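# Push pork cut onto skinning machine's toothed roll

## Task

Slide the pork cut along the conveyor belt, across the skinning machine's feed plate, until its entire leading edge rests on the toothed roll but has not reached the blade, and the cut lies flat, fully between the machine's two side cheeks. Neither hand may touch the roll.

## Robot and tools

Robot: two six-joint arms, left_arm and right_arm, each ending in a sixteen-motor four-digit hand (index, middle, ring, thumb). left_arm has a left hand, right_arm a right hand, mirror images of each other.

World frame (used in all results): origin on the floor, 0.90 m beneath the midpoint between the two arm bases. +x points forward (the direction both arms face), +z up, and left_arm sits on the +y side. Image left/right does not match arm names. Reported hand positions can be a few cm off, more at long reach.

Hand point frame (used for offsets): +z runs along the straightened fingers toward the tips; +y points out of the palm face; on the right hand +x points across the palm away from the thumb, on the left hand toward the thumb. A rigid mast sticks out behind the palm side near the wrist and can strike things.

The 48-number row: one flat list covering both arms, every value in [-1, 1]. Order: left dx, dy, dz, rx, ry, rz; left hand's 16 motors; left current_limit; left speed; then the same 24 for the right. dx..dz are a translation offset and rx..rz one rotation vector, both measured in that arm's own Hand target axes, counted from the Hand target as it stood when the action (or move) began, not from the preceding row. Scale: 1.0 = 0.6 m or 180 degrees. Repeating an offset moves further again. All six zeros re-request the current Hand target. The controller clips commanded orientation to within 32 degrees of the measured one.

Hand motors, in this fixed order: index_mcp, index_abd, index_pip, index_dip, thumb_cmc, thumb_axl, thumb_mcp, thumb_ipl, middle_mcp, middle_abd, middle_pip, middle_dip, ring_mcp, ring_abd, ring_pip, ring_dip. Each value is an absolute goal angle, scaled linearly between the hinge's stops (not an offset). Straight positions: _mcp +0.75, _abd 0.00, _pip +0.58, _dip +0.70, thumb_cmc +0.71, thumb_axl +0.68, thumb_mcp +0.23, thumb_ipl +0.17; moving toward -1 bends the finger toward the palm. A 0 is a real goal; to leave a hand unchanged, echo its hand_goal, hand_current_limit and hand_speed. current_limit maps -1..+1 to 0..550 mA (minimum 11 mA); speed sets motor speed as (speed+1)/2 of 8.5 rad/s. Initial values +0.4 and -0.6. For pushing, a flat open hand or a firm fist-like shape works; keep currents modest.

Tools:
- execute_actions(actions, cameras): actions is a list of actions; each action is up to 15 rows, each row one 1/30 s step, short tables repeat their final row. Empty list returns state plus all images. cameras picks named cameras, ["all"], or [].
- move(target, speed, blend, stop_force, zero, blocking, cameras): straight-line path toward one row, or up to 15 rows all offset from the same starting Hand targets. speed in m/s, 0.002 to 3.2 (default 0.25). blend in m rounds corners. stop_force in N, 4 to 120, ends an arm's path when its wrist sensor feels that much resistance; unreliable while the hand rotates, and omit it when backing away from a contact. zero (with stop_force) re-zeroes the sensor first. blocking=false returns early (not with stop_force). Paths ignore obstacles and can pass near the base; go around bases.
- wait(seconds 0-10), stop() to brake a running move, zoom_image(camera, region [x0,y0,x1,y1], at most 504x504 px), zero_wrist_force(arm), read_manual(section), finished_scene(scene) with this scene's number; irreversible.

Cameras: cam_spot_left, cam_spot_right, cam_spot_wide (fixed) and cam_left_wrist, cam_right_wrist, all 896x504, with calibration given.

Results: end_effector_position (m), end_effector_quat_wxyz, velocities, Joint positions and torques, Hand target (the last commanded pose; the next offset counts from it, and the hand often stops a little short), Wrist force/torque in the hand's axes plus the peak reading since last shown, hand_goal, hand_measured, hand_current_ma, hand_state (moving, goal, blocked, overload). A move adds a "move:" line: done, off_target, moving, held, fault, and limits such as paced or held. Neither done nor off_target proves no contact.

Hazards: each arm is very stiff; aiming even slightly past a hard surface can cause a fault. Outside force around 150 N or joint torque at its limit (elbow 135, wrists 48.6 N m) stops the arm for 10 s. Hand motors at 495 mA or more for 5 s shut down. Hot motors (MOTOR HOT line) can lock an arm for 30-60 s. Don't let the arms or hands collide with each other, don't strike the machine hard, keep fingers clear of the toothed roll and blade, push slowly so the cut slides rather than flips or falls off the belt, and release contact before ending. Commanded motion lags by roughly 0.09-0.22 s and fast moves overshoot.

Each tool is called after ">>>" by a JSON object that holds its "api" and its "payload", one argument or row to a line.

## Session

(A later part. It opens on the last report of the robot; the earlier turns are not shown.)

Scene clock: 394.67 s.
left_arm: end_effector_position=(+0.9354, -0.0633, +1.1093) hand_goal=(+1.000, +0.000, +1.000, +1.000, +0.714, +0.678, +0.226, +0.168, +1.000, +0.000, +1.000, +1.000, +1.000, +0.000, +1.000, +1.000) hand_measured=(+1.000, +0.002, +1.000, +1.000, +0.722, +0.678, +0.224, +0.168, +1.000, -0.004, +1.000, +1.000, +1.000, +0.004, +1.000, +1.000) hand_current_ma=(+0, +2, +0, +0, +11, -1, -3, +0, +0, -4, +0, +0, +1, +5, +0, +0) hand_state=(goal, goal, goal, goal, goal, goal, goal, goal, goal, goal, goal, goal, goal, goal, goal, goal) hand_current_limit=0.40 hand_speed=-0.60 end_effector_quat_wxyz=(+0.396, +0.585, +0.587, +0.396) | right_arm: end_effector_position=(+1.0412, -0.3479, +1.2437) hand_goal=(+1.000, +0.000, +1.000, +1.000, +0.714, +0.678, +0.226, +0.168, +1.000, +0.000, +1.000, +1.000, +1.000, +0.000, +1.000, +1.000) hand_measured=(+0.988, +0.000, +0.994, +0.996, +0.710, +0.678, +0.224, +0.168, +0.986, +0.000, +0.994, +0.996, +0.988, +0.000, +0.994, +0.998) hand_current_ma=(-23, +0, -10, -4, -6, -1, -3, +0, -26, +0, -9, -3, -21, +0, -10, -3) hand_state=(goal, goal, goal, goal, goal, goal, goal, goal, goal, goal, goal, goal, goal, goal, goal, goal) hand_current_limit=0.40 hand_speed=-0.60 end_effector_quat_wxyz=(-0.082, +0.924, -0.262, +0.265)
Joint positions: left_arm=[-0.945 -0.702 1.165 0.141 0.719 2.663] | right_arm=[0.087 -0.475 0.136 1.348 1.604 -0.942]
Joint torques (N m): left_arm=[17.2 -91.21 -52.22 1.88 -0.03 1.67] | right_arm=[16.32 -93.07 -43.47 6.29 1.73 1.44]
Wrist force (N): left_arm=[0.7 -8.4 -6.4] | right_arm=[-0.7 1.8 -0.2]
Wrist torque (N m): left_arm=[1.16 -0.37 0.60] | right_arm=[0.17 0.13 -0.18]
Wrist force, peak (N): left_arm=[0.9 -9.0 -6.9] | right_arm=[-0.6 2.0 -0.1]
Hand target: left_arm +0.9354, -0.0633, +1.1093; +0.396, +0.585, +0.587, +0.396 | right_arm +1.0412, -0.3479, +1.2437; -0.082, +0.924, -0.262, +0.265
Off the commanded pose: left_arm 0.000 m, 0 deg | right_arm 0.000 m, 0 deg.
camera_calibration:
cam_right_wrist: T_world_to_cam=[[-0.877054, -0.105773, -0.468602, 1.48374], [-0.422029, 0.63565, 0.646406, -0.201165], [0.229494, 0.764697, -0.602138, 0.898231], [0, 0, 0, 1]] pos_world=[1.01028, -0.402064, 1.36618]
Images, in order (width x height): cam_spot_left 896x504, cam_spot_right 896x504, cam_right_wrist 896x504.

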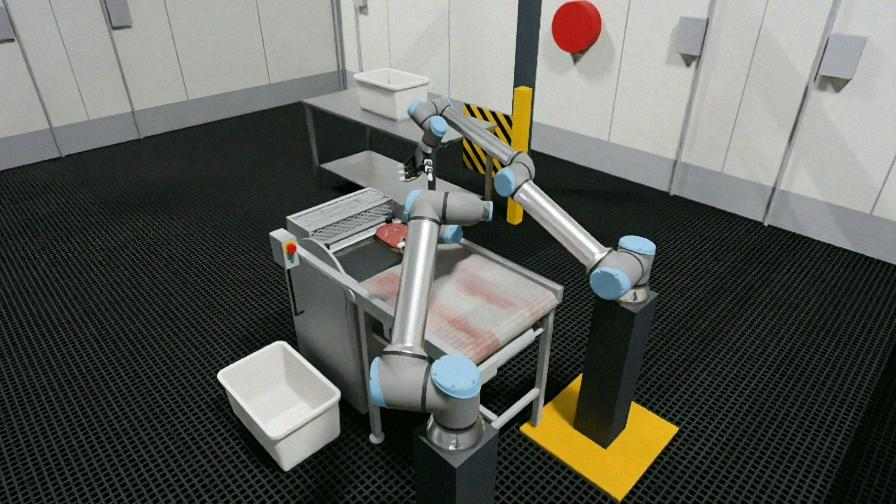

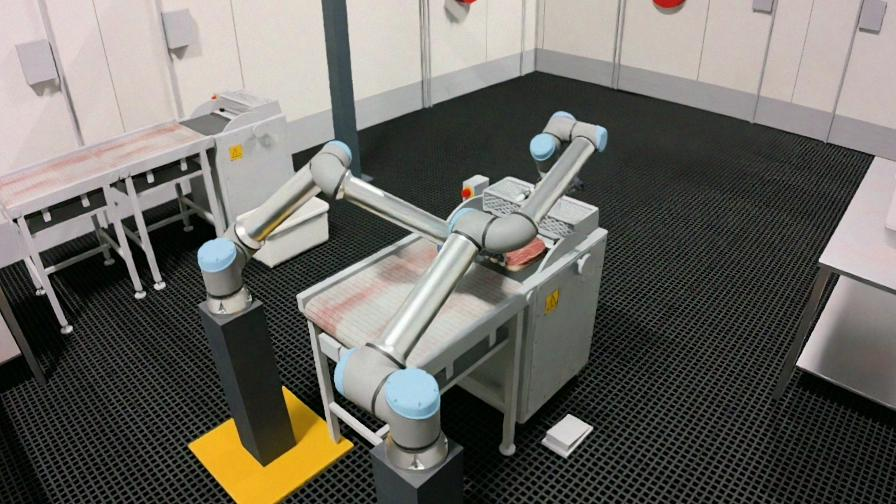

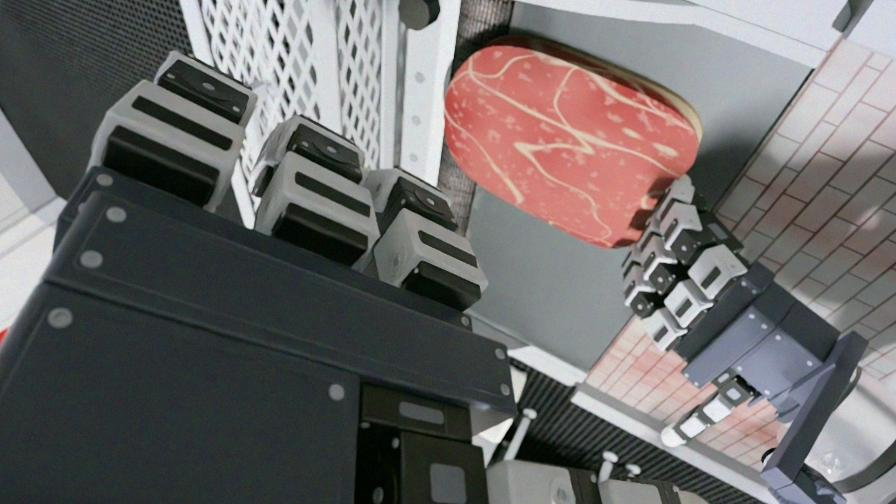

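>>> {"api": "move", "payload": {
  "target": [0,0.00312,0.00773,0,0,0,1,0,1,1,0.714,0.678,0.226,0.168,1,0,1,1,1,0,1,1,0.4,-0.6,0,0,0,0,0,0,1,0,1,1,0.714,0.678,0.226,0.168,1,0,1,1,1,0,1,1,0.4,-0.6],
  "speed": 0.02,
  "cameras": ["cam_right_wrist"]
}}

>>> {"api": "zoom_image", "payload": {
  "camera": "cam_right_wrist",
  "region": [420, 20, 520, 120]
}}

Scene clock: 454.70 s.
left_arm: end_effector_position=(+0.9403, -0.0633, +1.1093) hand_goal=(+1.000, +0.000, +1.000, +1.000, +0.714, +0.678, +0.226, +0.168, +1.000, +0.000, +1.000, +1.000, +1.000, +0.000, +1.000, +1.000) hand_measured=(+1.000, +0.002, +1.000, +1.000, +0.722, +0.678, +0.224, +0.168, +1.000, -0.004, +1.000, +1.000, +1.000, +0.004, +1.000, +1.000) hand_current_ma=(+0, +2, +0, +0, +11, -1, -3, +0, +0, -4, +0, +0, +1, +5, +0, +0) hand_state=(goal, goal, goal, goal, goal, goal, goal, goal, goal, goal, goal, goal, goal, goal, goal, goal) hand_current_limit=0.40 hand_speed=-0.60 end_effector_quat_wxyz=(+0.396, +0.585, +0.587, +0.396) | right_arm: end_effector_position=(+1.0412, -0.3479, +1.2437) hand_goal=(+1.000, +0.000, +1.000, +1.000, +0.714, +0.678, +0.226, +0.168, +1.000, +0.000, +1.000, +1.000, +1.000, +0.000, +1.000, +1.000) hand_measured=(+0.988, +0.000, +0.994, +0.996, +0.710, +0.678, +0.224, +0.168, +0.986, +0.000, +0.994, +0.996, +0.988, +0.000, +0.994, +0.998) hand_current_ma=(-23, +0, -10, -4, -6, -1, -3, +0, -26, +0, -9, -3, -21, +0, -10, -3) hand_state=(goal, goal, goal, goal, goal, goal, goal, goal, goal, goal, goal, goal, goal, goal, goal, goal) hand_current_limit=0.40 hand_speed=-0.60 end_effector_quat_wxyz=(-0.082, +0.924, -0.262, +0.265)
Joint positions: left_arm=[-0.941 -0.697 1.154 0.143 0.722 2.666] | right_arm=[0.087 -0.475 0.136 1.348 1.604 -0.942]
Joint torques (N m): left_arm=[17.42 -94 -51.95 2.36 0.39 2.43] | right_arm=[14.05 -93.6 -43.14 5.81 1.28 0.85]
Wrist force (N): left_arm=[0.9 -8.2 -6.4] | right_arm=[-0.4 1.5 -0.4]
Wrist torque (N m): left_arm=[1.17 -0.40 0.61] | right_arm=[0.15 0.11 -0.16]
Wrist force, peak (N): left_arm=[0.3 -8.8 -7.3] | right_arm=[-0.9 1.9 -0.1]
Hand target: left_arm +0.9404, -0.0633, +1.1093; +0.396, +0.585, +0.587, +0.396 | right_arm +1.0412, -0.3479, +1.2437; -0.082, +0.924, -0.262, +0.265
Off the commanded pose: left_arm 0.000 m, 0 deg | right_arm 0.000 m, 0 deg.
move: done
camera_calibration:
cam_right_wrist: T_world_to_cam=[[-0.877054, -0.105773, -0.468602, 1.48374], [-0.422029, 0.63565, 0.646406, -0.201165], [0.229494, 0.764697, -0.602138, 0.898231], [0, 0, 0, 1]] pos_world=[1.01028, -0.402064, 1.36618]
Images, in order (width x height): cam_right_wrist 896x504.

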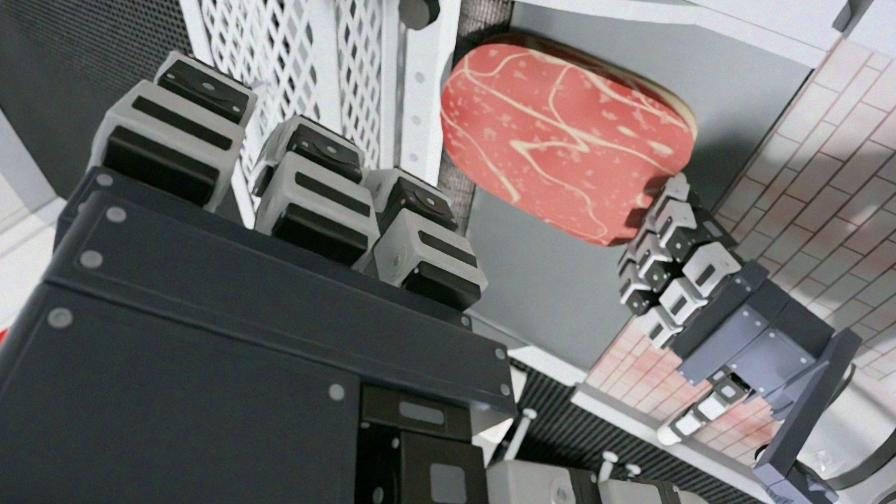

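Scaled by 5.040.

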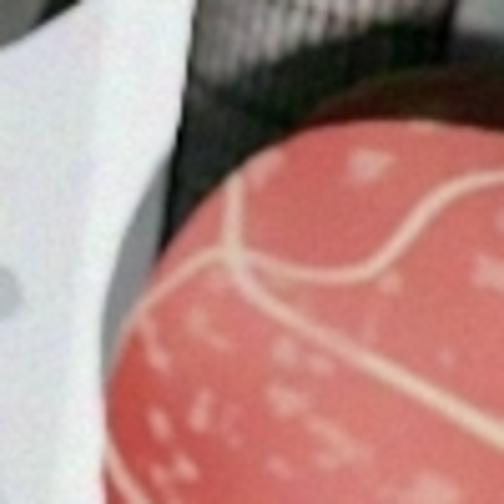

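>>> {"api": "move", "payload": {
  "target": [
    [0,-0.025,-0.0618,0,0,0,1,0,1,1,0.714,0.678,0.226,0.168,1,0,1,1,1,0,1,1,0.4,-0.6,0,0,0,0,0,0,1,0,1,1,0.714,0.678,0.226,0.168,1,0,1,1,1,0,1,1,0.4,-0.6],
    [0,0.1355,-0.1987,0,0,0,1,0,1,1,0.714,0.678,0.226,0.168,1,0,1,1,1,0,1,1,0.4,-0.6,0,0,0,0,0,0,1,0,1,1,0.714,0.678,0.226,0.168,1,0,1,1,1,0,1,1,0.4,-0.6]
  ],
  "speed": [0.06,0.2],
  "cameras": ["cam_right_wrist"]
}}

>>> {"api": "zoom_image", "payload": {
  "camera": "cam_right_wrist",
  "region": [420, 20, 520, 120]
}}

Scene clock: 463.17 s.
left_arm: end_effector_position=(+0.8932, -0.0635, +1.1313) hand_goal=(+1.000, +0.000, +1.000, +1.000, +0.714, +0.678, +0.226, +0.168, +1.000, +0.000, +1.000, +1.000, +1.000, +0.000, +1.000, +1.000) hand_measured=(+1.000, +0.002, +1.000, +1.000, +0.722, +0.678, +0.224, +0.168, +1.000, -0.002, +1.000, +1.000, +1.000, +0.004, +1.000, +1.000) hand_current_ma=(+0, +2, +0, +0, +12, -1, -3, +0, +0, -3, +0, +0, +0, +3, +0, +0) hand_state=(goal, goal, goal, goal, goal, goal, goal, goal, goal, goal, goal, goal, goal, goal, goal, goal) hand_current_limit=0.40 hand_speed=-0.60 end_effector_quat_wxyz=(+0.396, +0.585, +0.587, +0.396) | right_arm: end_effector_position=(+1.0412, -0.3479, +1.2437) hand_goal=(+1.000, +0.000, +1.000, +1.000, +0.714, +0.678, +0.226, +0.168, +1.000, +0.000, +1.000, +1.000, +1.000, +0.000, +1.000, +1.000) hand_measured=(+0.988, +0.000, +0.994, +0.996, +0.710, +0.678, +0.224, +0.168, +0.986, +0.000, +0.994, +0.996, +0.988, +0.000, +0.994, +0.998) hand_current_ma=(-23, +0, -10, -4, -6, -1, -3, +0, -26, +0, -9, -3, -21, +0, -10, -3) hand_state=(goal, goal, goal, goal, goal, goal, goal, goal, goal, goal, goal, goal, goal, goal, goal, goal) hand_current_limit=0.40 hand_speed=-0.60 end_effector_quat_wxyz=(-0.082, +0.924, -0.262, +0.265)
Joint positions: left_arm=[-0.984 -0.762 1.239 0.152 0.687 2.628] | right_arm=[0.087 -0.475 0.136 1.348 1.604 -0.942]
Joint torques (N m): left_arm=[15.92 -89.39 -47.8 -1.42 1.58 1.97] | right_arm=[15.53 -94.05 -42.57 6.29 1.18 0.9]
Wrist force (N): left_arm=[0.8 -3.4 -0.5] | right_arm=[-0.6 1.7 -0.4]
Wrist torque (N m): left_arm=[-0.06 -0.11 0.34] | right_arm=[0.18 0.14 -0.18]
Wrist force, peak (N): left_arm=[0.7 -8.6 -7.2] | right_arm=[-1.0 2.0 -0.3]
Hand target: left_arm +0.8933, -0.0635, +1.1312; +0.396, +0.585, +0.587, +0.396 (not the last commanded pose) | right_arm +1.0412, -0.3479, +1.2437; -0.082, +0.924, -0.262, +0.265
Off the commanded pose: left_arm 0.103 m, 0 deg | right_arm 0.000 m, 0 deg.
move: held (left_arm; a check stopped the path); path passed 1 of 2 targets; limits=held
pose unreachable (left arm): on one or more control steps of this call, first in action 0 (counted from 0), this arm could not follow its commanded pose, so it was not sent that pose on those steps. It may still have moved: this result reports where it is.
cause: moving toward the commanded pose would bring a part of the arm too close to another arm (a part of this arm just beyond joint 3 (elbow) and a part of the right arm just beyond its joint 2 (shoulder lift), 21 mm apart when this arm was first held).
camera_calibration:
cam_right_wrist: T_world_to_cam=[[-0.877054, -0.105773, -0.468602, 1.48374], [-0.422029, 0.63565, 0.646406, -0.201165], [0.229494, 0.764697, -0.602138, 0.898231], [0, 0, 0, 1]] pos_world=[1.01028, -0.402064, 1.36618]
Images, in order (width x height): cam_right_wrist 896x504.

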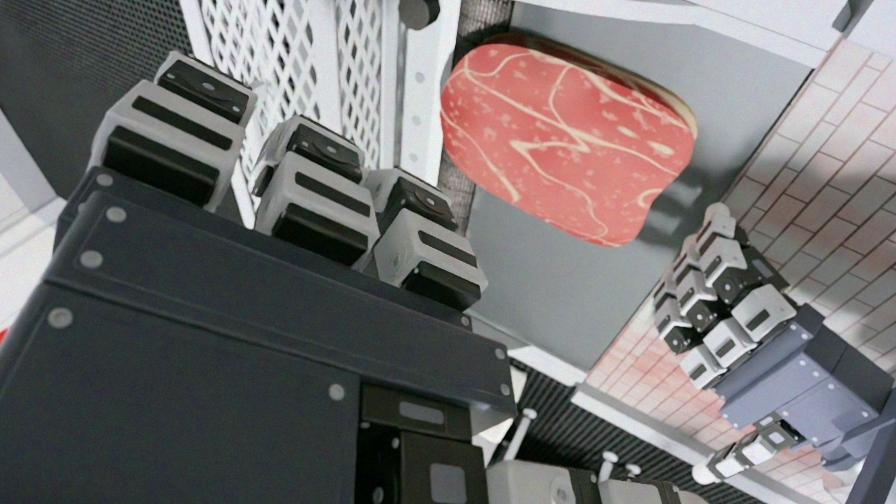

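Scaled by 5.040.

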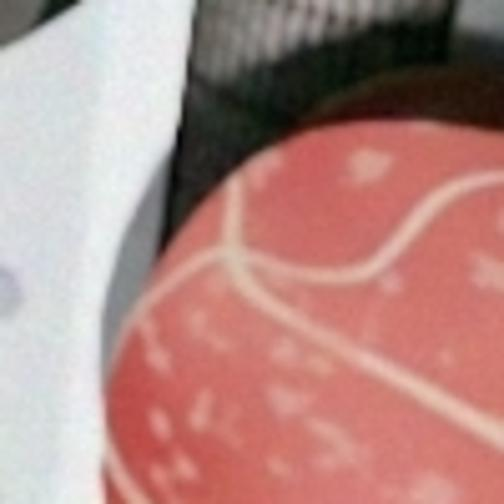

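>>> {"api": "finished_scene", "payload": {
  "scene": 2
}}

The scene is finished: the task was done.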